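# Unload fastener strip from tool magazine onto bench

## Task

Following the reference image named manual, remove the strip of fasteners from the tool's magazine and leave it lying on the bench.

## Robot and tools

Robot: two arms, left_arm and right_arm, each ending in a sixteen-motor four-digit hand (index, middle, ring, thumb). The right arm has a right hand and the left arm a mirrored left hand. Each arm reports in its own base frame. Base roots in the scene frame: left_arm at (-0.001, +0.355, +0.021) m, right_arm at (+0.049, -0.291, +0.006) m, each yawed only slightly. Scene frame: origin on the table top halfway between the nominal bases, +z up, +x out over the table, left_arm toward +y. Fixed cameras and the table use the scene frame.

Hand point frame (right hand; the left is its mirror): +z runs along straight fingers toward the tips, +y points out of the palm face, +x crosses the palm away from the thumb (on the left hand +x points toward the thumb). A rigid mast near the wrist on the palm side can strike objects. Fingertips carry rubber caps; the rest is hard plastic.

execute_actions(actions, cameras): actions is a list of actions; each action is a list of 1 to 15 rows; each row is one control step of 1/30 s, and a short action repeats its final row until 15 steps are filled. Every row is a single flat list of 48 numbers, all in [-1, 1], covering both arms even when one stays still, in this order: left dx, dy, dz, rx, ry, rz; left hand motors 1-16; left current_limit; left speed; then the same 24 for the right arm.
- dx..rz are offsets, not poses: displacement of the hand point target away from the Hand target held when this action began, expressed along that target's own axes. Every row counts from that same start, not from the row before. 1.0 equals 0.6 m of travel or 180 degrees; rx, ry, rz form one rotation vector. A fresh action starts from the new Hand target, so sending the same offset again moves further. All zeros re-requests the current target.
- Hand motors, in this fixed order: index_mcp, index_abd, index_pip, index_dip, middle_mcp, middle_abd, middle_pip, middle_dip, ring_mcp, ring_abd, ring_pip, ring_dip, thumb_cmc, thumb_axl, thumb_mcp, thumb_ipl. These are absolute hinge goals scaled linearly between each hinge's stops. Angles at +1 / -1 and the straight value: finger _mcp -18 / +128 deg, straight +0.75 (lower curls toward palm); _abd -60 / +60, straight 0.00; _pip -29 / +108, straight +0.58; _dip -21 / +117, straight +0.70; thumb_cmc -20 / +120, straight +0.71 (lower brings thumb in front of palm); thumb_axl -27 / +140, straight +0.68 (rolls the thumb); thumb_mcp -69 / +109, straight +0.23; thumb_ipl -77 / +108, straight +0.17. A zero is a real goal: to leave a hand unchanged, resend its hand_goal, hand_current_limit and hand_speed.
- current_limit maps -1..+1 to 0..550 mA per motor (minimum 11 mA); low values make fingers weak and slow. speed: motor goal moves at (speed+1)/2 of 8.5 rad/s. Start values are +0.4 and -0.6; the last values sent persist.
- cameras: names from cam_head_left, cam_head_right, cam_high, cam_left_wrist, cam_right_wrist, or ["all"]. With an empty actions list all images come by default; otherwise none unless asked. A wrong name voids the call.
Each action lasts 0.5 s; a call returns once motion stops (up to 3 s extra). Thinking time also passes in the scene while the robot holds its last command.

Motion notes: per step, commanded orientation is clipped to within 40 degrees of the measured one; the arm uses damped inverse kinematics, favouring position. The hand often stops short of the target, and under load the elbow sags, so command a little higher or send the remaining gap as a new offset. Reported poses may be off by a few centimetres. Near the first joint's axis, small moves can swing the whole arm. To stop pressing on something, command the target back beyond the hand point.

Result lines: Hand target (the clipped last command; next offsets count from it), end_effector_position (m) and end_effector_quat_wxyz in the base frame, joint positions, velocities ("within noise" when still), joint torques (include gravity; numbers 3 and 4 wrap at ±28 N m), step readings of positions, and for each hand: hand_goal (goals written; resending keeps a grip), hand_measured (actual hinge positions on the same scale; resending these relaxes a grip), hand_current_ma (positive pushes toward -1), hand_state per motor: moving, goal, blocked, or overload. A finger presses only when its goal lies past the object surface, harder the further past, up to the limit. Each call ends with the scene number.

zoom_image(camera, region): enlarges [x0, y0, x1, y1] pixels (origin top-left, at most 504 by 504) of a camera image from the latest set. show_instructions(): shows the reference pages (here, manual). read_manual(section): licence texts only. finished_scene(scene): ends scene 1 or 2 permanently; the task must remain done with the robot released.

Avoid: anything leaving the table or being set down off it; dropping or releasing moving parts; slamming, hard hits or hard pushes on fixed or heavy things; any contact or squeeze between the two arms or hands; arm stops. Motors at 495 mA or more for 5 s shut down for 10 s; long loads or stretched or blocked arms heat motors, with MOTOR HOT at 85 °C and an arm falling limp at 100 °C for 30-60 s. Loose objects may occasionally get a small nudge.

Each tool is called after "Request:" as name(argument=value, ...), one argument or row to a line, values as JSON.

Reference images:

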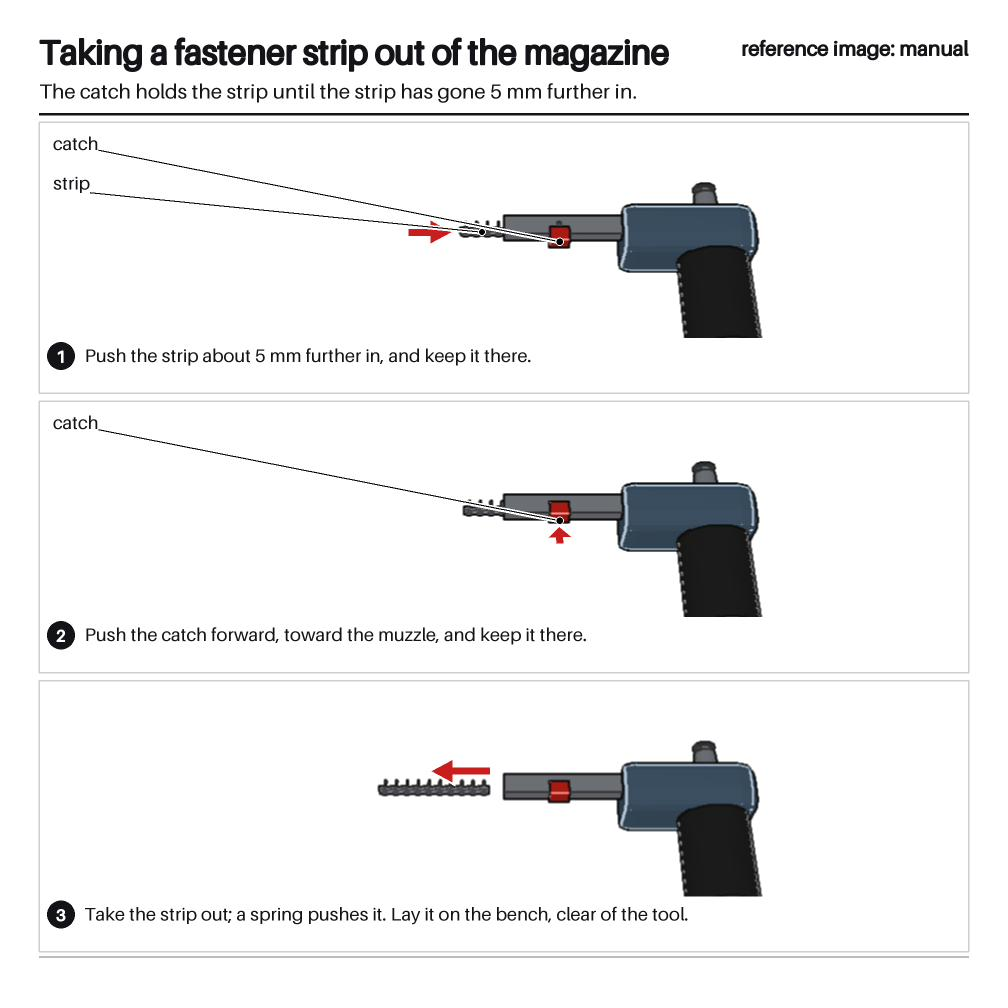

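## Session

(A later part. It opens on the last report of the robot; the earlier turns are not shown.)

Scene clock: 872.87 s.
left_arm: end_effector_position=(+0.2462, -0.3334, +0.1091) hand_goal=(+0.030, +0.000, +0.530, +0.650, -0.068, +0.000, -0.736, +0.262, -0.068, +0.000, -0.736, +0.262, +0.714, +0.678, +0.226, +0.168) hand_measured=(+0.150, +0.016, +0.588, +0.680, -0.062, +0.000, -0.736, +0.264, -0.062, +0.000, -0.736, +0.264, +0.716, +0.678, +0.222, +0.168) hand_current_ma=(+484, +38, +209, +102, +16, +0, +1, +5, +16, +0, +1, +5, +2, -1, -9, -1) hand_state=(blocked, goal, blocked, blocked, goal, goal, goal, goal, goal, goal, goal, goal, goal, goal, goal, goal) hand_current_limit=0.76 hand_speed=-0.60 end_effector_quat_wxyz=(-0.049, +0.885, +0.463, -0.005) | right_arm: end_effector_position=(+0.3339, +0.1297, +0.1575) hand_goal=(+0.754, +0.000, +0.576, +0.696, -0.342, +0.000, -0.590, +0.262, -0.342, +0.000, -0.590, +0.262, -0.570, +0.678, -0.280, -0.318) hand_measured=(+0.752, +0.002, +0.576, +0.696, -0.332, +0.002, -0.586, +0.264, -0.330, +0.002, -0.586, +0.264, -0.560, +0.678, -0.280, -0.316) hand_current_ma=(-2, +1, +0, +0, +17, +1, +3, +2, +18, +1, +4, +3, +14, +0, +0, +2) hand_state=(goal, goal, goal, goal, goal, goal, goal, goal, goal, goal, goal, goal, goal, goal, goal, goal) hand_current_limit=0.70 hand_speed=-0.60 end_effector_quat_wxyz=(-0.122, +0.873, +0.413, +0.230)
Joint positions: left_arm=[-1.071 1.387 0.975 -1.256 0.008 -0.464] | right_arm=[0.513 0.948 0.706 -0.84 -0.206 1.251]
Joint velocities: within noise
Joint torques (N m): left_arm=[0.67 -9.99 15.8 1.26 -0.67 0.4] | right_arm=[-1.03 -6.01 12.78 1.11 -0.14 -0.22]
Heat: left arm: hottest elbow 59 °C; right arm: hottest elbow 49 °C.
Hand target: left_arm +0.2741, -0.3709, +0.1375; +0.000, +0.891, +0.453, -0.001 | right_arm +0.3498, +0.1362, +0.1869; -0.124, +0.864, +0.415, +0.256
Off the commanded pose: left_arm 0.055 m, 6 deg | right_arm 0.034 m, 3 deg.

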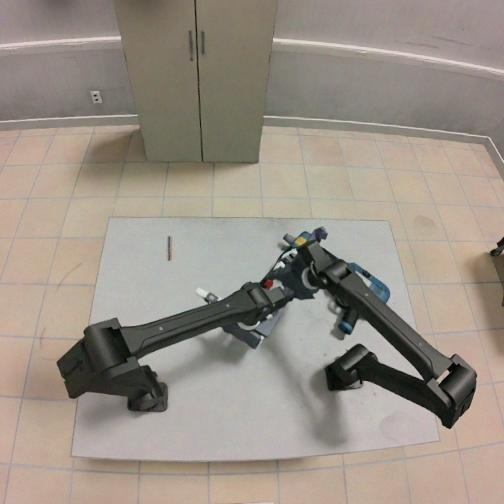

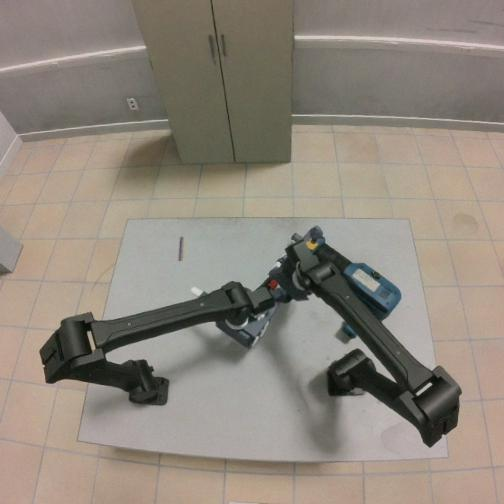

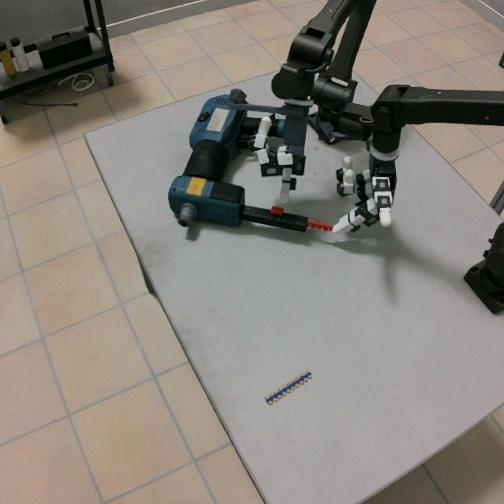

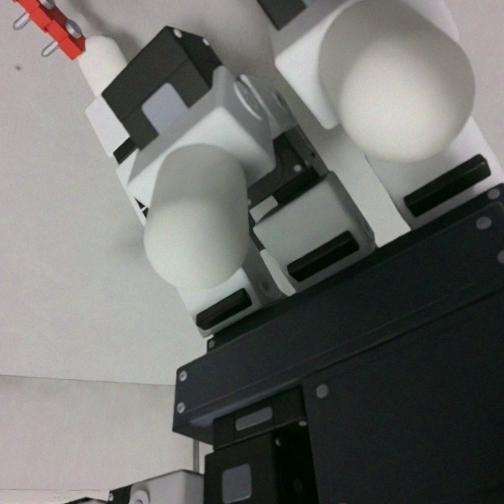

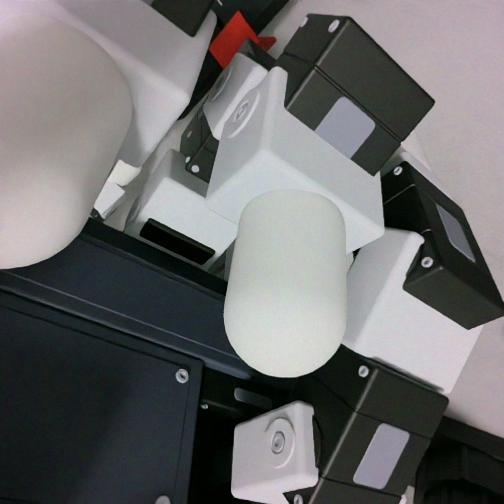

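Request:
execute_actions(
  actions=[
    [[0.012,-0.062,0.01,0,0,0.011,0.137,0,0.577,0.696,-0.068,0,-0.737,0.261,-0.068,0,-0.737,0.261,0.714,0.678,0.226,0.168,0.5,-0.6,0,0,0,0,0,0,0.754,0,0.576,0.696,-0.342,0,-0.591,0.261,-0.342,0,-0.591,0.261,-0.571,0.678,-0.281,-0.319,0.7,-0.6]],
    [[0.012,-0.062,0.01,0,0,0.011,0.137,0,0.577,0.696,-0.068,0,-0.737,0.261,-0.068,0,-0.737,0.261,0.714,0.678,0.226,0.168,0.5,-0.6,0.032,0,-0.049,0,0,0,0.754,0,0.576,0.696,-0.342,0,-0.591,0.261,-0.342,0,-0.591,0.261,-0.571,0.678,-0.281,-0.319,0.7,-0.6]],
    [[0,0,0,0,0,0,0.137,0,0.577,0.696,-0.068,0,-0.737,0.261,-0.068,0,-0.737,0.261,0.714,0.678,0.226,0.168,0.5,-0.6,0.032,0,-0.049,0,0,0,0.754,0,0.576,0.696,-0.342,0,-0.591,0.261,-0.342,0,-0.591,0.261,-0.571,0.678,-0.281,-0.319,0.7,-0.6]],
  ],
  cameras=["all"],
)

Scene clock: 1114.17 s.
left_arm: end_effector_position=(+0.2278, -0.3121, +0.1290) hand_goal=(+0.138, +0.000, +0.578, +0.696, -0.068, +0.000, -0.736, +0.262, -0.068, +0.000, -0.736, +0.262, +0.714, +0.678, +0.226, +0.168) hand_measured=(+0.152, +0.004, +0.584, +0.700, -0.062, +0.000, -0.736, +0.264, -0.062, +0.000, -0.736, +0.264, +0.714, +0.678, +0.222, +0.168) hand_current_ma=(+45, +7, +13, +8, +16, +0, +1, +5, +16, +0, +1, +5, +1, -1, -9, -1) hand_state=(goal, goal, goal, goal, goal, goal, goal, goal, goal, goal, goal, goal, goal, goal, goal, goal) hand_current_limit=0.50 hand_speed=-0.60 end_effector_quat_wxyz=(-0.002, +0.901, +0.434, -0.001) | right_arm: end_effector_position=(+0.3380, +0.1321, +0.2267) hand_goal=(+0.754, +0.000, +0.576, +0.696, -0.342, +0.000, -0.590, +0.262, -0.342, +0.000, -0.590, +0.262, -0.570, +0.678, -0.280, -0.318) hand_measured=(+0.752, +0.002, +0.576, +0.696, -0.332, +0.002, -0.586, +0.264, -0.330, +0.002, -0.586, +0.264, -0.560, +0.678, -0.280, -0.316) hand_current_ma=(-2, +1, +0, +0, +17, +1, +3, +2, +18, +1, +4, +3, +13, +0, +0, +2) hand_state=(goal, goal, goal, goal, goal, goal, goal, goal, goal, goal, goal, goal, goal, goal, goal, goal) hand_current_limit=0.70 hand_speed=-0.60 end_effector_quat_wxyz=(-0.122, +0.872, +0.414, +0.230)
Joint positions: left_arm=[-1.079 1.222 0.867 -1.219 0.003 -0.405] | right_arm=[0.513 0.932 0.881 -1.032 -0.206 1.25]
Joint torques (N m): left_arm=[-1.73 -9.11 8.42 0.88 -0.29 0.22] | right_arm=[-1.55 -5.3 13.01 1.11 -0.11 -0.23]
Heat: left arm: hottest elbow 68 °C; right arm: hottest elbow 52 °C.
Hand target: left_arm +0.2234, -0.3145, +0.1255; +0.000, +0.907, +0.422, -0.001 | right_arm +0.3499, +0.1363, +0.2572; -0.124, +0.864, +0.416, +0.256
Off the commanded pose: left_arm 0.006 m, 1 deg | right_arm 0.033 m, 3 deg.
Step readings (end_effector_position of left_arm | right_arm):
0: (+0.2462, -0.3334, +0.1091) | (+0.3339, +0.1297, +0.1575)
1: (+0.2462, -0.3334, +0.1091) | (+0.3339, +0.1297, +0.1575)
2: (+0.2463, -0.3335, +0.1094) | (+0.3339, +0.1297, +0.1575)
4: (+0.2472, -0.3348, +0.1126) | (+0.3339, +0.1297, +0.1575)
8: (+0.2470, -0.3356, +0.1247) | (+0.3339, +0.1297, +0.1575)
15: (+0.2457, -0.3351, +0.1299) | (+0.3339, +0.1297, +0.1575)
16: (+0.2455, -0.3349, +0.1296) | (+0.3339, +0.1297, +0.1576)
17: (+0.2449, -0.3340, +0.1285) | (+0.3331, +0.1293, +0.1583)
19: (+0.2415, -0.3289, +0.1261) | (+0.3313, +0.1282, +0.1619)
23: (+0.2306, -0.3134, +0.1248) | (+0.3346, +0.1302, +0.1796)
30: (+0.2280, -0.3118, +0.1290) | (+0.3371, +0.1315, +0.1926)
31: (+0.2278, -0.3119, +0.1290) | (+0.3366, +0.1313, +0.1923)
32: (+0.2278, -0.3120, +0.1290) | (+0.3355, +0.1306, +0.1928)
34: (+0.2278, -0.3120, +0.1290) | (+0.3333, +0.1294, +0.1966)
38: (+0.2278, -0.3121, +0.1290) | (+0.3366, +0.1312, +0.2152)
45: (+0.2278, -0.3121, +0.1290) | (+0.3388, +0.1325, +0.2272)

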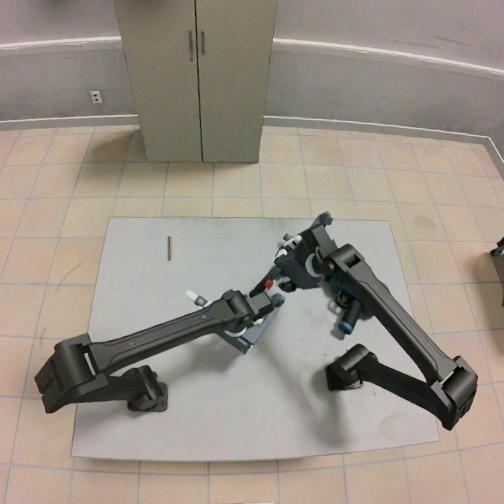

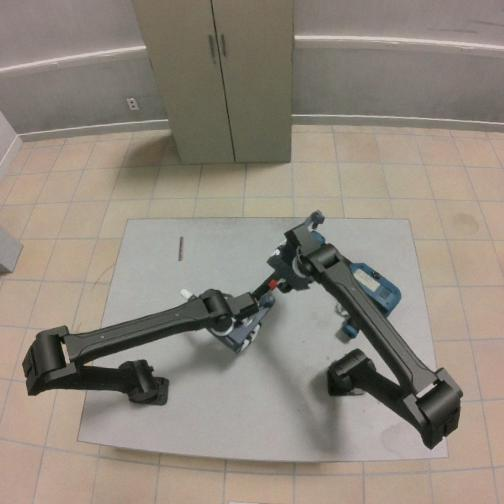

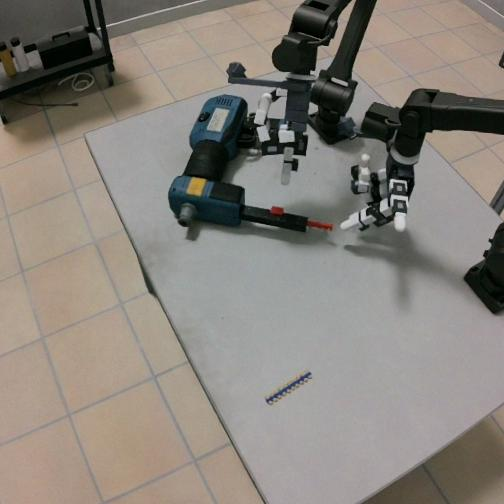

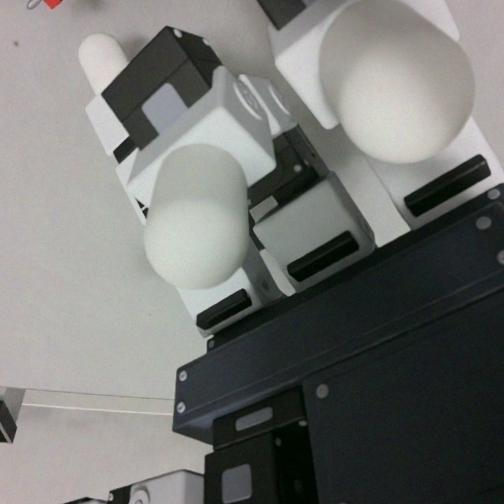

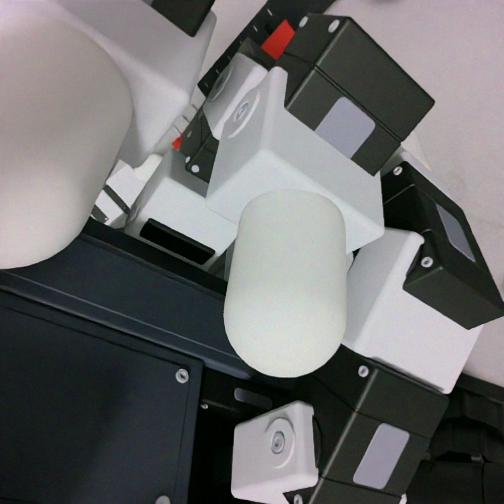

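Request:
execute_actions(
  actions=[
    [[0,0,0,0,0,0,0.137,0,0.577,0.696,-0.068,0,-0.737,0.261,-0.068,0,-0.737,0.261,0.714,0.678,0.226,0.168,0.5,-0.6,0.062,-0.0045,0.047,-0.0018,-0.0917,0.0062,0.754,0,0.576,0.696,-0.342,0,-0.591,0.261,-0.342,0,-0.591,0.261,-0.571,0.678,-0.281,-0.319,0.7,-0.6]],
    [[0,0,0,0,0,0,0.137,0,0.577,0.696,-0.068,0,-0.737,0.261,-0.068,0,-0.737,0.261,0.714,0.678,0.226,0.168,0.5,-0.6,0.0727,-0.0045,0.0275,-0.0018,-0.0917,0.0062,0.754,0,0.576,0.696,-0.342,0,-0.591,0.261,-0.342,0,-0.591,0.261,-0.571,0.678,-0.281,-0.319,0.7,-0.6]],
    [[0,0,0,0,0,0,0.137,0,0.577,0.696,-0.068,0,-0.737,0.261,-0.068,0,-0.737,0.261,0.714,0.678,0.226,0.168,0.5,-0.6,0,0,0,0,0,0,0.754,0,0.576,0.696,-0.342,0,-0.591,0.261,-0.342,0,-0.591,0.261,-0.571,0.678,-0.281,-0.319,0.7,-0.6]],
  ],
  cameras=["all"],
)

Request:
zoom_image(
  camera="cam_high",
  region=[230, 130, 350, 250],
)

Request:
zoom_image(
  camera="cam_head_left",
  region=[240, 250, 320, 330],
)

Scene clock: 1127.50 s.
left_arm: end_effector_position=(+0.2278, -0.3121, +0.1290) hand_goal=(+0.138, +0.000, +0.578, +0.696, -0.068, +0.000, -0.736, +0.262, -0.068, +0.000, -0.736, +0.262, +0.714, +0.678, +0.226, +0.168) hand_measured=(+0.152, +0.004, +0.584, +0.700, -0.062, +0.000, -0.736, +0.264, -0.062, +0.000, -0.736, +0.264, +0.714, +0.678, +0.222, +0.168) hand_current_ma=(+45, +7, +13, +8, +16, +0, +1, +5, +16, +0, +1, +5, +1, -1, -9, -1) hand_state=(goal, goal, goal, goal, goal, goal, goal, goal, goal, goal, goal, goal, goal, goal, goal, goal) hand_current_limit=0.50 hand_speed=-0.60 end_effector_quat_wxyz=(-0.002, +0.901, +0.434, -0.001) | right_arm: end_effector_position=(+0.3944, +0.2064, +0.2294) hand_goal=(+0.754, +0.000, +0.576, +0.696, -0.342, +0.000, -0.590, +0.262, -0.342, +0.000, -0.590, +0.262, -0.570, +0.678, -0.280, -0.318) hand_measured=(+0.752, +0.002, +0.576, +0.696, -0.332, +0.002, -0.586, +0.264, -0.330, +0.002, -0.586, +0.264, -0.568, +0.678, -0.280, -0.316) hand_current_ma=(-1, +1, +0, +0, +17, +1, +3, +2, +18, +1, +4, +3, +1, +0, -1, +2) hand_state=(goal, goal, goal, goal, goal, goal, goal, goal, goal, goal, goal, goal, goal, goal, goal, goal) hand_current_limit=0.70 hand_speed=-0.60 end_effector_quat_wxyz=(+0.005, +0.906, +0.423, -0.023)
Joint positions: left_arm=[-1.079 1.222 0.867 -1.219 0.003 -0.405] | right_arm=[0.681 1.528 1.436 -1.525 -0.002 1.378]
Joint torques (N m): left_arm=[-1.79 -9.05 8.44 0.94 -0.3 0.22] | right_arm=[-0.91 -12.81 11.9 -0.05 0.26 0.08]
Heat: left arm: hottest elbow 66 °C; right arm: hottest elbow 53 °C.
Hand target: left_arm +0.2234, -0.3145, +0.1255; +0.000, +0.907, +0.422, -0.001 | right_arm +0.4045, +0.2119, +0.2505; -0.001, +0.910, +0.415, +0.000
Off the commanded pose: left_arm 0.006 m, 1 deg | right_arm 0.024 m, 3 deg.
Step readings (end_effector_position of left_arm | right_arm):
0: (+0.2278, -0.3121, +0.1290) | (+0.3380, +0.1321, +0.2267)
1: (+0.2278, -0.3121, +0.1290) | (+0.3382, +0.1319, +0.2271)
2: (+0.2278, -0.3121, +0.1290) | (+0.3385, +0.1299, +0.2283)
4: (+0.2278, -0.3121, +0.1290) | (+0.3439, +0.1317, +0.2340)
8: (+0.2278, -0.3121, +0.1290) | (+0.3655, +0.1638, +0.2385)
15: (+0.2278, -0.3121, +0.1290) | (+0.3648, +0.1682, +0.2215)
16: (+0.2278, -0.3121, +0.1290) | (+0.3642, +0.1674, +0.2222)
17: (+0.2278, -0.3121, +0.1290) | (+0.3641, +0.1652, +0.2253)
19: (+0.2278, -0.3121, +0.1290) | (+0.3709, +0.1682, +0.2361)
23: (+0.2278, -0.3121, +0.1290) | (+0.3959, +0.2001, +0.2439)
30: (+0.2278, -0.3121, +0.1290) | (+0.3935, +0.2056, +0.2202)
31: (+0.2278, -0.3121, +0.1290) | (+0.3927, +0.2049, +0.2199)
32: (+0.2278, -0.3121, +0.1290) | (+0.3921, +0.2044, +0.2207)
34: (+0.2278, -0.3121, +0.1290) | (+0.3925, +0.2047, +0.2236)
38: (+0.2278, -0.3121, +0.1290) | (+0.3948, +0.2067, +0.2287)
45: (+0.2278, -0.3121, +0.1290) | (+0.3945, +0.2065, +0.2293)

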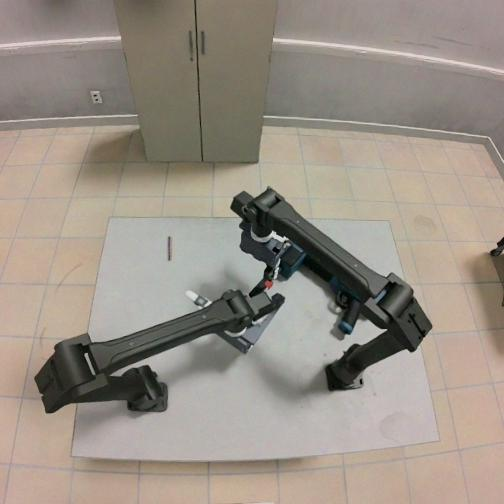

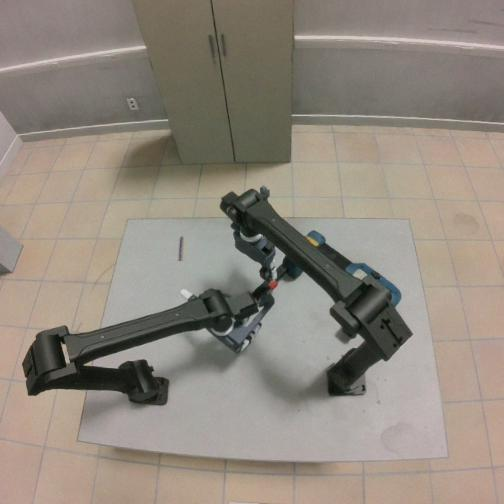

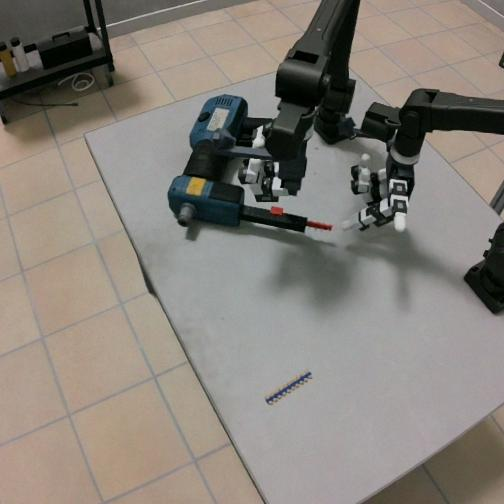

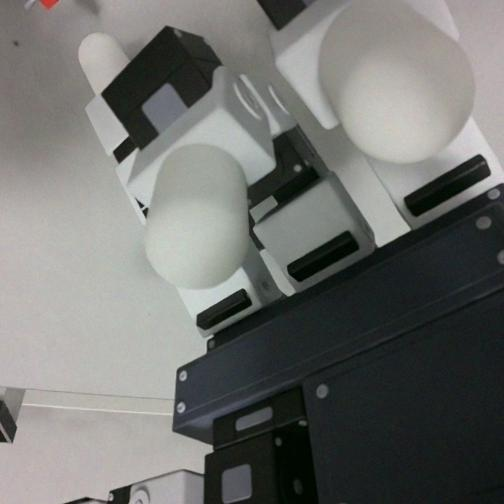

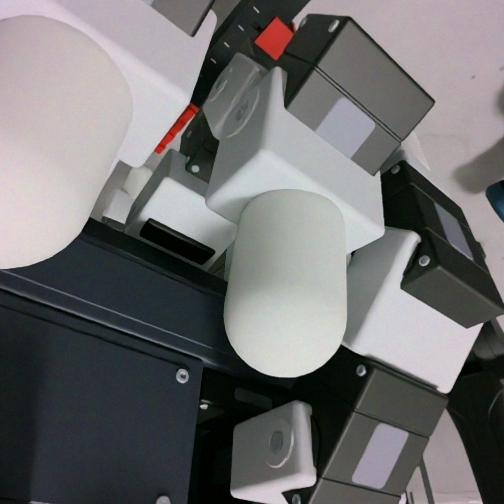

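Scaled by 4.200 from the camera's 504x504 image, which has a finer 720x720 frame.

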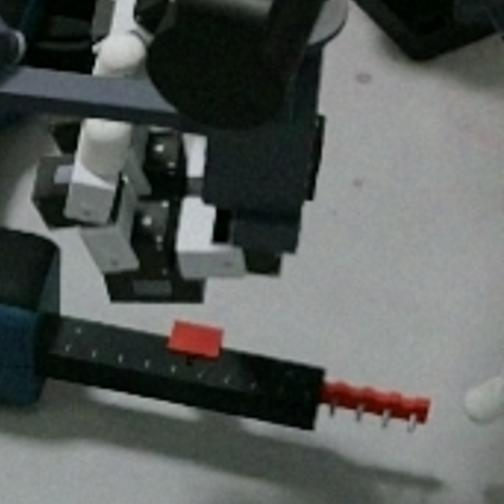

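Scaled by 6.300 from the camera's 504x504 image, which has a finer 720x720 frame.

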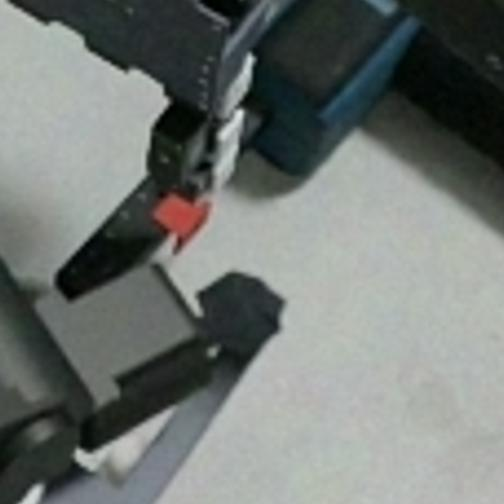

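Request:
execute_actions(
  actions=[
    [[0,0,0,0,0,0,0.137,0,0.577,0.696,-0.068,0,-0.737,0.261,-0.068,0,-0.737,0.261,0.714,0.678,0.226,0.168,0.5,-0.6,-0.069,0.0015,0,0,0,0,-0.342,0,-0.591,0.261,-0.342,0,-0.591,0.261,0.754,0,0.576,0.696,-0.571,0.678,-0.281,-0.319,0.7,-0.6]],
    [[0,0,0,0,0,0,0.137,0,0.577,0.696,-0.068,0,-0.737,0.261,-0.068,0,-0.737,0.261,0.714,0.678,0.226,0.168,0.5,-0.6,-0.069,0.0015,0,0,0,0,-0.342,0,-0.591,0.261,-0.342,0,-0.591,0.261,0.754,0,0.576,0.696,-0.571,0.678,-0.281,-0.319,0.7,-0.6]],
    [[0,0,0,0,0,0,0.137,0,0.577,0.696,-0.068,0,-0.737,0.261,-0.068,0,-0.737,0.261,0.714,0.678,0.226,0.168,0.5,-0.6,0,0,0,0,0,0,-0.342,0,-0.591,0.261,-0.342,0,-0.591,0.261,0.754,0,0.576,0.696,-0.571,0.678,-0.281,-0.319,0.7,-0.6]],
  ],
  cameras=["all"],
)

Request:
zoom_image(
  camera="cam_high",
  region=[230, 130, 350, 250],
)

Request:
zoom_image(
  camera="cam_head_left",
  region=[240, 250, 320, 330],
)

Scene clock: 1182.07 s.
left_arm: end_effector_position=(+0.2278, -0.3121, +0.1290) hand_goal=(+0.138, +0.000, +0.578, +0.696, -0.068, +0.000, -0.736, +0.262, -0.068, +0.000, -0.736, +0.262, +0.714, +0.678, +0.226, +0.168) hand_measured=(+0.152, +0.004, +0.584, +0.700, -0.062, +0.000, -0.736, +0.264, -0.062, +0.000, -0.736, +0.264, +0.714, +0.678, +0.222, +0.168) hand_current_ma=(+45, +7, +13, +8, +16, +0, +1, +5, +16, +0, +1, +5, +1, -1, -9, -1) hand_state=(goal, goal, goal, goal, goal, goal, goal, goal, goal, goal, goal, goal, goal, goal, goal, goal) hand_current_limit=0.50 hand_speed=-0.60 end_effector_quat_wxyz=(-0.002, +0.901, +0.434, -0.001) | right_arm: end_effector_position=(+0.3516, +0.1512, +0.2467) hand_goal=(-0.342, +0.000, -0.590, +0.262, -0.342, +0.000, -0.590, +0.262, +0.754, +0.000, +0.576, +0.696, -0.570, +0.678, -0.280, -0.318) hand_measured=(+0.066, +0.012, -0.200, +0.266, -0.332, +0.002, -0.586, +0.264, +0.750, +0.000, +0.572, +0.694, -0.568, +0.680, -0.272, -0.336) hand_current_ma=(+468, +14, +468, +4, +17, +1, +3, +2, -4, +0, -3, -2, +1, +2, +15, -45) hand_state=(blocked, goal, blocked, goal, goal, goal, goal, goal, goal, goal, goal, goal, goal, goal, goal, goal) hand_current_limit=0.70 hand_speed=-0.60 end_effector_quat_wxyz=(+0.000, +0.911, +0.413, -0.003)
Joint positions: left_arm=[-1.079 1.222 0.867 -1.219 0.003 -0.405] | right_arm=[0.638 1.328 1.275 -1.524 -0.001 1.359]
Joint torques (N m): left_arm=[-1.79 -9 8.43 0.9 -0.29 0.22] | right_arm=[-0.5 -11.52 7.97 0.31 0.3 -0.13]
Heat: left arm: hottest elbow 59 °C; right arm: hottest elbow 51 °C.
Hand target: left_arm +0.2234, -0.3145, +0.1255; +0.000, +0.907, +0.422, -0.001 | right_arm +0.3516, +0.1480, +0.2505; +0.000, +0.910, +0.415, +0.000
Off the commanded pose: left_arm 0.006 m, 1 deg | right_arm 0.005 m, 0 deg.
Step readings (end_effector_position of left_arm | right_arm):
0: (+0.2278, -0.3121, +0.1290) | (+0.3944, +0.2064, +0.2294)
1: (+0.2278, -0.3121, +0.1290) | (+0.3944, +0.2064, +0.2294)
2: (+0.2278, -0.3121, +0.1290) | (+0.3944, +0.2062, +0.2298)
4: (+0.2278, -0.3121, +0.1290) | (+0.3922, +0.2027, +0.2306)
8: (+0.2278, -0.3121, +0.1290) | (+0.3816, +0.1899, +0.2353)
15: (+0.2278, -0.3121, +0.1290) | (+0.3780, +0.1832, +0.2476)
16: (+0.2278, -0.3121, +0.1290) | (+0.3779, +0.1830, +0.2474)
17: (+0.2278, -0.3121, +0.1290) | (+0.3766, +0.1815, +0.2460)
19: (+0.2278, -0.3121, +0.1290) | (+0.3695, +0.1740, +0.2403)
23: (+0.2278, -0.3121, +0.1290) | (+0.3544, +0.1567, +0.2357)
30: (+0.2278, -0.3121, +0.1290) | (+0.3513, +0.1510, +0.2466)
31: (+0.2278, -0.3121, +0.1290) | (+0.3513, +0.1510, +0.2467)
32: (+0.2278, -0.3121, +0.1290) | (+0.3514, +0.1511, +0.2467)
34: (+0.2278, -0.3121, +0.1290) | (+0.3515, +0.1511, +0.2467)
38: (+0.2278, -0.3121, +0.1290) | (+0.3515, +0.1511, +0.2467)
45: (+0.2278, -0.3121, +0.1290) | (+0.3516, +0.1512, +0.2467)

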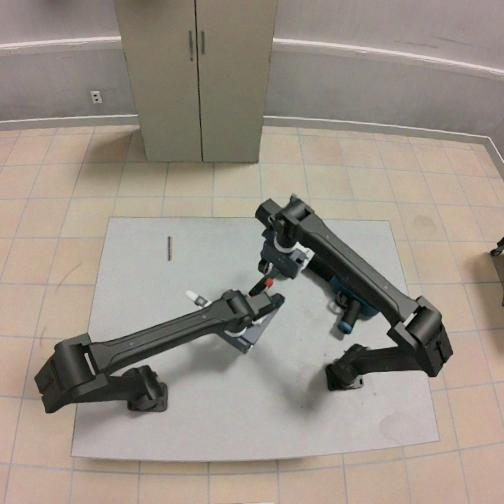

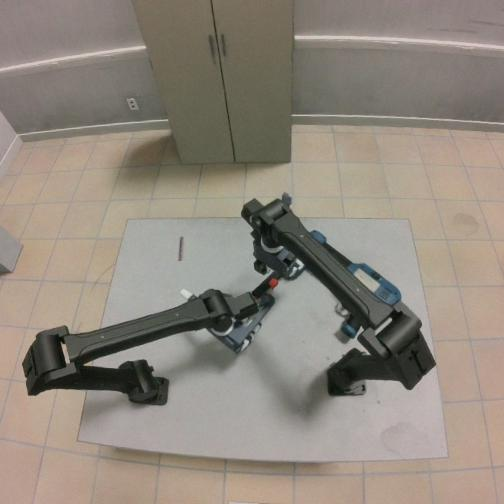

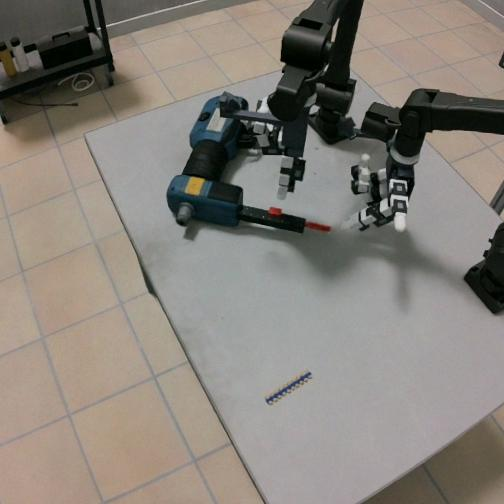

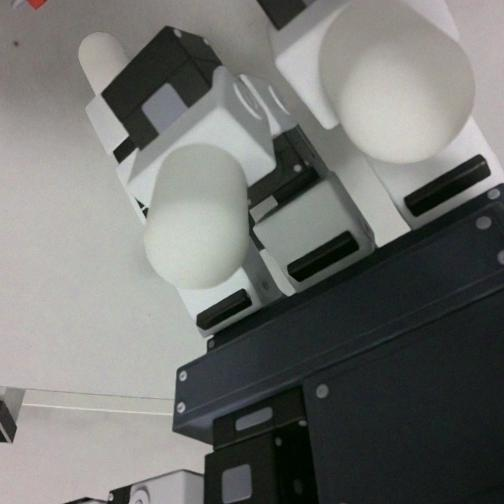

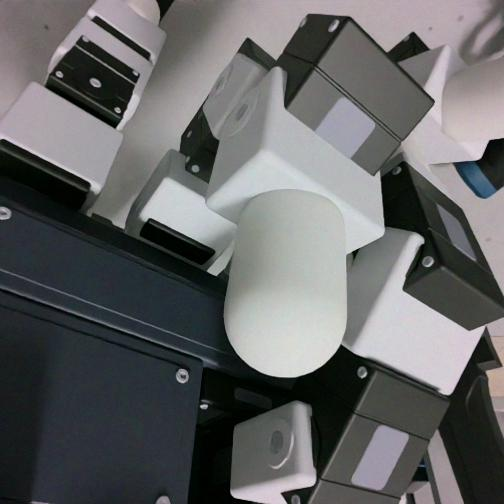

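Scaled by 4.200 from the camera's 504x504 image, which has a finer 720x720 frame.

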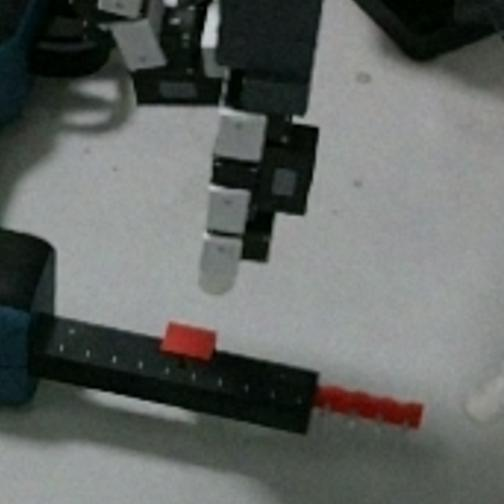

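Scaled by 6.300 from the camera's 504x504 image, which has a finer 720x720 frame.

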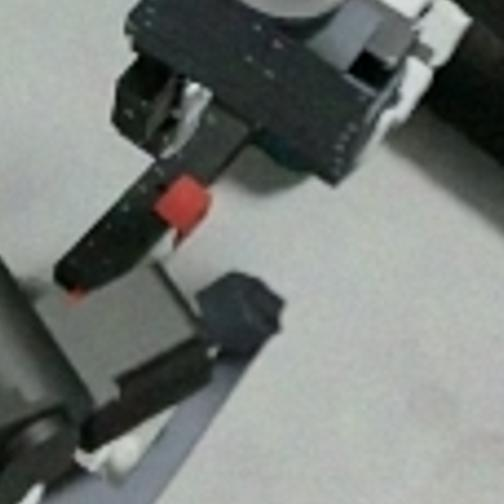

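Request:
execute_actions(
  actions=[
    [[0,0,0,0,0,0,0.137,0,0.577,0.696,-0.068,0,-0.737,0.261,-0.068,0,-0.737,0.261,0.714,0.678,0.226,0.168,0.5,-0.6,-0.01,0,0.03,0,0,0,0.1,0,-0.1,0.261,-0.342,0,-0.591,0.261,0.754,0,0.576,0.696,0.6,0.678,0.2,0.1,0.7,-0.6]],
    [[0,0,0,0,0,0,0.137,0,0.577,0.696,-0.068,0,-0.737,0.261,-0.068,0,-0.737,0.261,0.714,0.678,0.226,0.168,0.5,-0.6,0,0,0.02,0,0,0,-0.342,0,-0.591,0.261,-0.342,0,-0.591,0.261,0.754,0,0.576,0.696,0.714,0.678,0.226,0.168,0.7,-0.6]],
  ],
  cameras=["cam_high","cam_head_left","cam_head_right"],
)

Request:
zoom_image(
  camera="cam_high",
  region=[240, 150, 320, 230],
)

Request:
zoom_image(
  camera="cam_head_left",
  region=[240, 250, 320, 330],
)

Scene clock: 1226.90 s.
left_arm: end_effector_position=(+0.2278, -0.3121, +0.1290) hand_goal=(+0.138, +0.000, +0.578, +0.696, -0.068, +0.000, -0.736, +0.262, -0.068, +0.000, -0.736, +0.262, +0.714, +0.678, +0.226, +0.168) hand_measured=(+0.152, +0.004, +0.584, +0.700, -0.062, +0.000, -0.736, +0.264, -0.062, +0.000, -0.736, +0.264, +0.714, +0.678, +0.222, +0.168) hand_current_ma=(+45, +7, +13, +8, +16, +0, +1, +5, +16, +0, +1, +5, +1, -1, -9, -1) hand_state=(goal, goal, goal, goal, goal, goal, goal, goal, goal, goal, goal, goal, goal, goal, goal, goal) hand_current_limit=0.50 hand_speed=-0.60 end_effector_quat_wxyz=(-0.002, +0.901, +0.434, -0.001) | right_arm: end_effector_position=(+0.3449, +0.1452, +0.2159) hand_goal=(-0.342, +0.000, -0.590, +0.262, -0.342, +0.000, -0.590, +0.262, +0.754, +0.000, +0.576, +0.696, +0.714, +0.678, +0.226, +0.168) hand_measured=(-0.324, +0.004, -0.586, +0.264, -0.332, +0.002, -0.586, +0.264, +0.750, +0.000, +0.572, +0.694, +0.712, +0.676, +0.216, +0.164) hand_current_ma=(+35, +3, +5, +3, +17, +1, +3, +2, -4, +0, -3, -2, -2, -2, -23, -6) hand_state=(goal, goal, goal, goal, goal, goal, goal, goal, goal, goal, goal, goal, goal, goal, goal, goal) hand_current_limit=0.70 hand_speed=-0.60 end_effector_quat_wxyz=(+0.002, +0.911, +0.413, -0.011)
Joint positions: left_arm=[-1.079 1.222 0.867 -1.219 0.003 -0.405] | right_arm=[0.636 1.323 1.189 -1.46 -0.001 1.355]
Joint torques (N m): left_arm=[-1.73 -9.05 8.46 0.95 -0.3 0.22] | right_arm=[-1.67 -11.16 7.79 0.68 0.25 -0.11]
Heat: left arm: hottest elbow 56 °C; right arm: hottest elbow 49 °C.
Hand target: left_arm +0.2234, -0.3145, +0.1255; +0.000, +0.907, +0.422, -0.001 | right_arm +0.3478, +0.1436, +0.2205; +0.000, +0.910, +0.415, +0.000
Off the commanded pose: left_arm 0.006 m, 1 deg | right_arm 0.006 m, 1 deg.
Step readings (end_effector_position of left_arm | right_arm):
0: (+0.2278, -0.3121, +0.1290) | (+0.3516, +0.1512, +0.2467)
1: (+0.2278, -0.3121, +0.1290) | (+0.3515, +0.1511, +0.2466)
2: (+0.2278, -0.3121, +0.1290) | (+0.3512, +0.1509, +0.2455)
4: (+0.2278, -0.3121, +0.1290) | (+0.3494, +0.1494, +0.2405)
8: (+0.2278, -0.3121, +0.1290) | (+0.3447, +0.1452, +0.2286)
15: (+0.2278, -0.3121, +0.1290) | (+0.3447, +0.1451, +0.2260)
16: (+0.2278, -0.3121, +0.1290) | (+0.3449, +0.1452, +0.2260)
17: (+0.2278, -0.3121, +0.1290) | (+0.3451, +0.1453, +0.2254)
19: (+0.2278, -0.3121, +0.1290) | (+0.3457, +0.1458, +0.2232)
23: (+0.2278, -0.3121, +0.1290) | (+0.3446, +0.1449, +0.2173)
30: (+0.2278, -0.3121, +0.1290) | (+0.3448, +0.1451, +0.2159)
Images, in order (width x height): cam_head_left 504x504, cam_head_right 504x504, cam_high 504x504.

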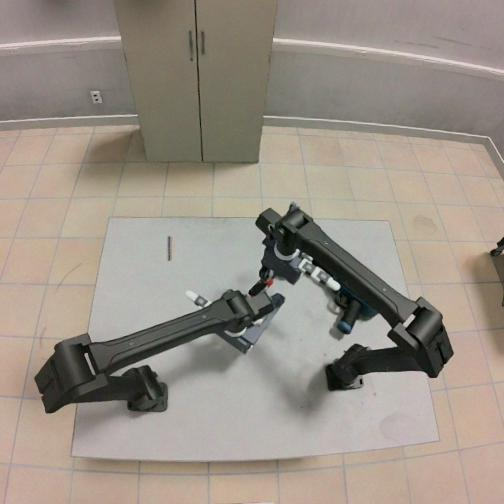

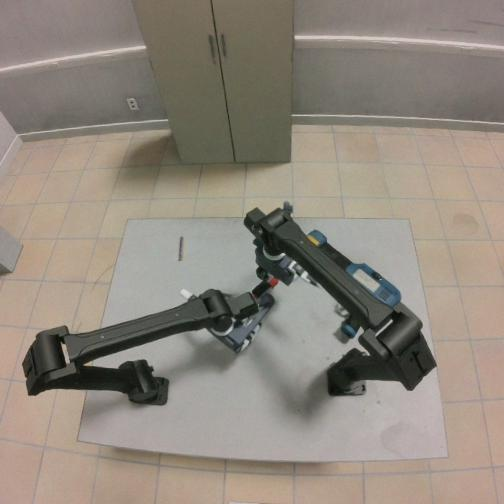

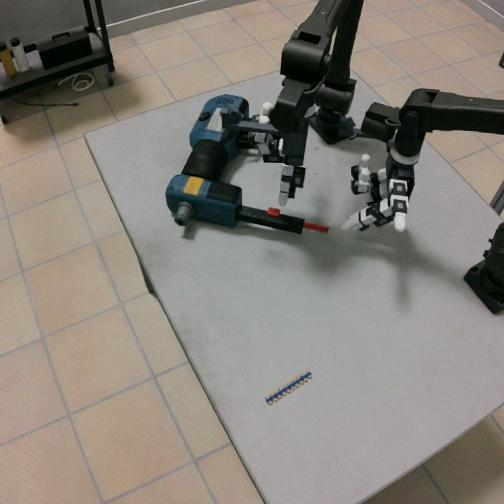

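Scaled by 6.300 from the camera's 504x504 image, which has a finer 720x720 frame.

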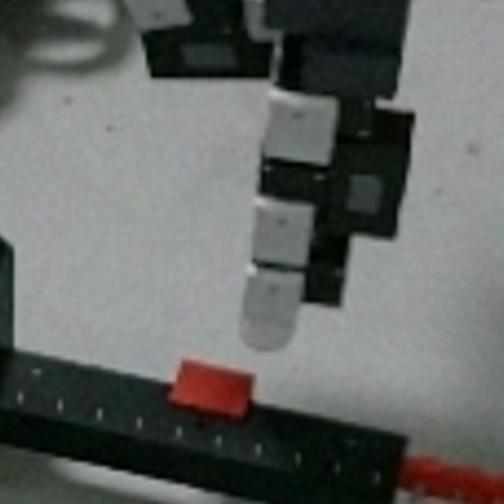

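Scaled by 6.300 from the camera's 504x504 image, which has a finer 720x720 frame.

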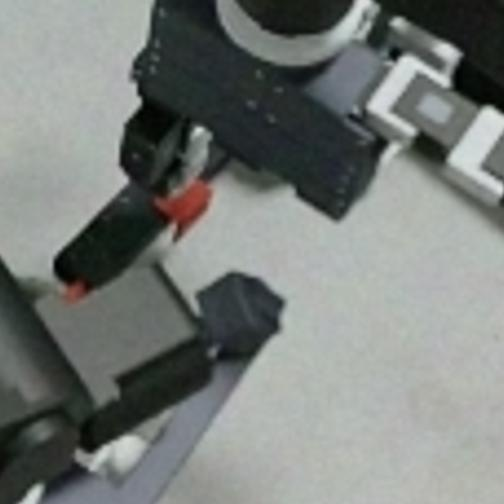

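Request:
zoom_image(
  camera="cam_head_left",
  region=[255, 260, 290, 295],
)

Request:
zoom_image(
  camera="cam_head_right",
  region=[255, 260, 290, 295],
)

Scaled by 14.400 from the camera's 504x504 image, which has a finer 720x720 frame.

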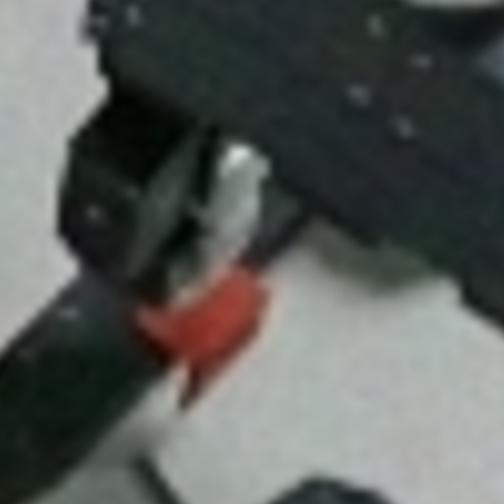

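Scaled by 14.400 from the camera's 504x504 image, which has a finer 720x720 frame.

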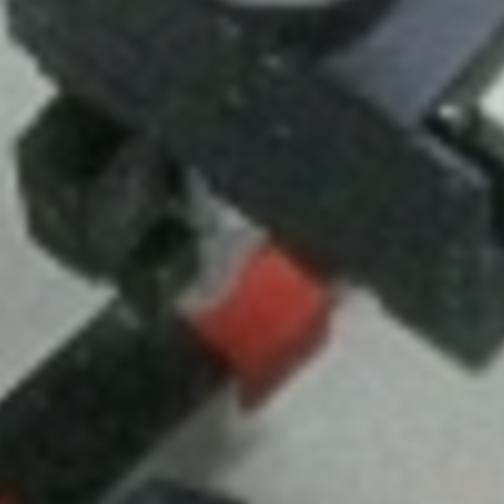

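Request:
execute_actions(
  actions=[
    [[0,0,0,0,0,0,0.137,0,0.577,0.696,-0.068,0,-0.737,0.261,-0.068,0,-0.737,0.261,0.714,0.678,0.226,0.168,0.5,-0.6,0.005,0.022,0.032,0,0,0,-0.342,0,-0.591,0.261,-0.342,0,-0.591,0.261,0.754,0,0.576,0.696,0.714,0.678,0.226,0.168,0.7,-0.6]],
  ],
  cameras=["cam_high","cam_head_left","cam_head_right"],
)

Request:
zoom_image(
  camera="cam_high",
  region=[240, 150, 320, 230],
)

Request:
zoom_image(
  camera="cam_head_left",
  region=[255, 260, 290, 295],
)

Request:
zoom_image(
  camera="cam_head_right",
  region=[255, 260, 290, 295],
)

Scene clock: 1282.30 s.
left_arm: end_effector_position=(+0.2278, -0.3121, +0.1290) hand_goal=(+0.138, +0.000, +0.578, +0.696, -0.068, +0.000, -0.736, +0.262, -0.068, +0.000, -0.736, +0.262, +0.714, +0.678, +0.226, +0.168) hand_measured=(+0.152, +0.004, +0.584, +0.700, -0.062, +0.000, -0.736, +0.264, -0.062, +0.000, -0.736, +0.264, +0.714, +0.678, +0.222, +0.168) hand_current_ma=(+45, +7, +13, +8, +16, +0, +1, +5, +16, +0, +1, +5, +1, -1, -9, -1) hand_state=(goal, goal, goal, goal, goal, goal, goal, goal, goal, goal, goal, goal, goal, goal, goal, goal) hand_current_limit=0.50 hand_speed=-0.60 end_effector_quat_wxyz=(-0.002, +0.901, +0.434, -0.001) | right_arm: end_effector_position=(+0.3553, +0.1367, +0.2045) hand_goal=(-0.342, +0.000, -0.590, +0.262, -0.342, +0.000, -0.590, +0.262, +0.754, +0.000, +0.576, +0.696, +0.714, +0.678, +0.226, +0.168) hand_measured=(-0.324, +0.004, -0.586, +0.264, -0.332, +0.002, -0.586, +0.264, +0.750, +0.000, +0.572, +0.694, +0.712, +0.676, +0.216, +0.164) hand_current_ma=(+35, +3, +5, +3, +17, +1, +3, +2, -3, +0, -3, -2, -2, -2, -22, -6) hand_state=(goal, goal, goal, goal, goal, goal, goal, goal, goal, goal, goal, goal, goal, goal, goal, goal) hand_current_limit=0.70 hand_speed=-0.60 end_effector_quat_wxyz=(-0.001, +0.911, +0.412, +0.000)
Joint positions: left_arm=[-1.079 1.222 0.867 -1.219 0.003 -0.405] | right_arm=[0.601 1.323 1.159 -1.407 -0.001 1.323]
Joint torques (N m): left_arm=[-1.9 -9.11 8.44 0.9 -0.3 0.23] | right_arm=[-0.97 -9.17 7.82 0.87 0.26 -0.1]
Heat: left arm: hottest elbow 54 °C; right arm: hottest elbow 44 °C.
Hand target: left_arm +0.2234, -0.3145, +0.1255; +0.000, +0.907, +0.422, -0.001 | right_arm +0.3596, +0.1372, +0.2012; -0.001, +0.910, +0.415, +0.000
Off the commanded pose: left_arm 0.006 m, 1 deg | right_arm 0.005 m, 0 deg.
Step readings (end_effector_position of left_arm | right_arm):
0: (+0.2278, -0.3121, +0.1290) | (+0.3449, +0.1452, +0.2159)
1: (+0.2278, -0.3121, +0.1290) | (+0.3449, +0.1452, +0.2158)
2: (+0.2278, -0.3121, +0.1290) | (+0.3457, +0.1451, +0.2150)
4: (+0.2278, -0.3121, +0.1290) | (+0.3487, +0.1442, +0.2121)
8: (+0.2278, -0.3121, +0.1290) | (+0.3522, +0.1380, +0.2057)
15: (+0.2278, -0.3121, +0.1290) | (+0.3550, +0.1365, +0.2045)
Images, in order (width x height): cam_head_left 504x504, cam_head_right 504x504, cam_high 504x504.

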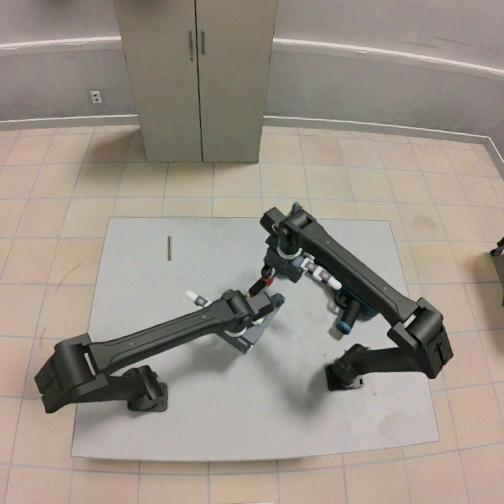

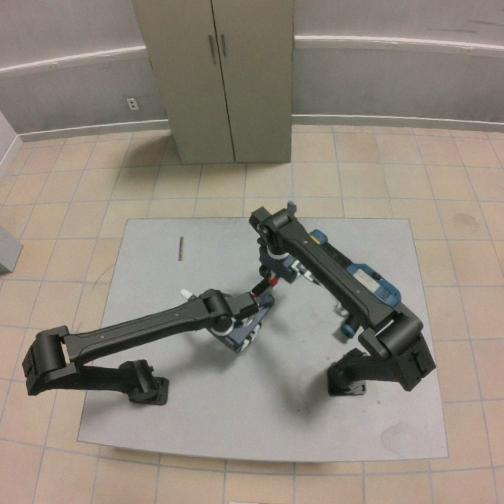

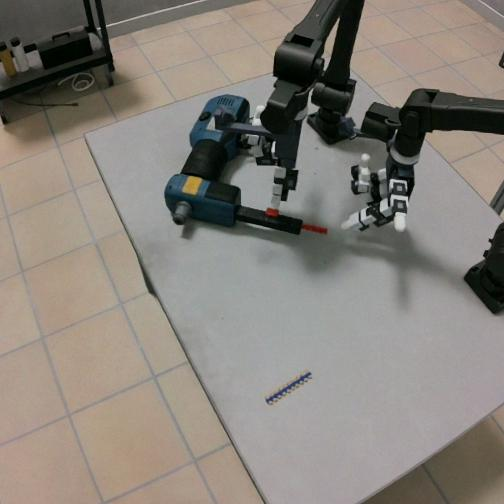

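Scaled by 6.300 from the camera's 504x504 image, which has a finer 720x720 frame.

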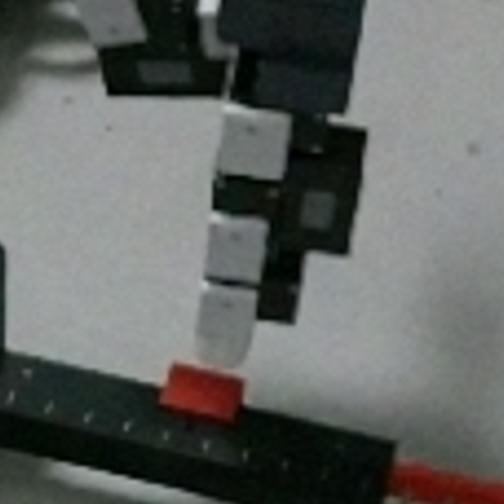

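Scaled by 14.400 from the camera's 504x504 image, which has a finer 720x720 frame.

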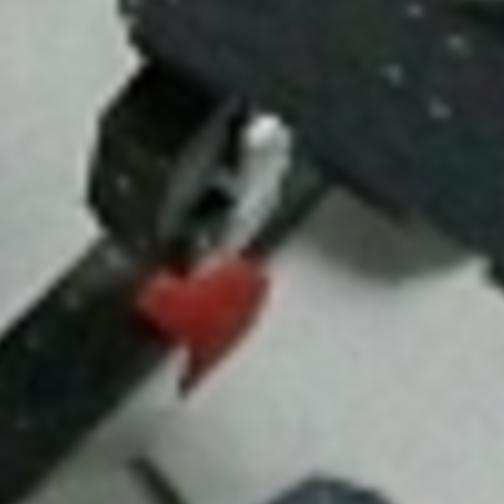

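Scaled by 14.400 from the camera's 504x504 image, which has a finer 720x720 frame.

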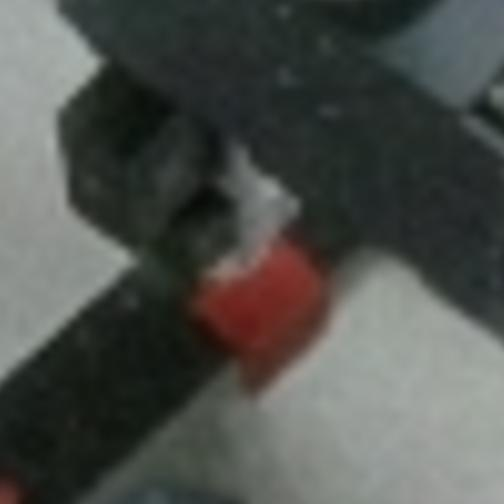

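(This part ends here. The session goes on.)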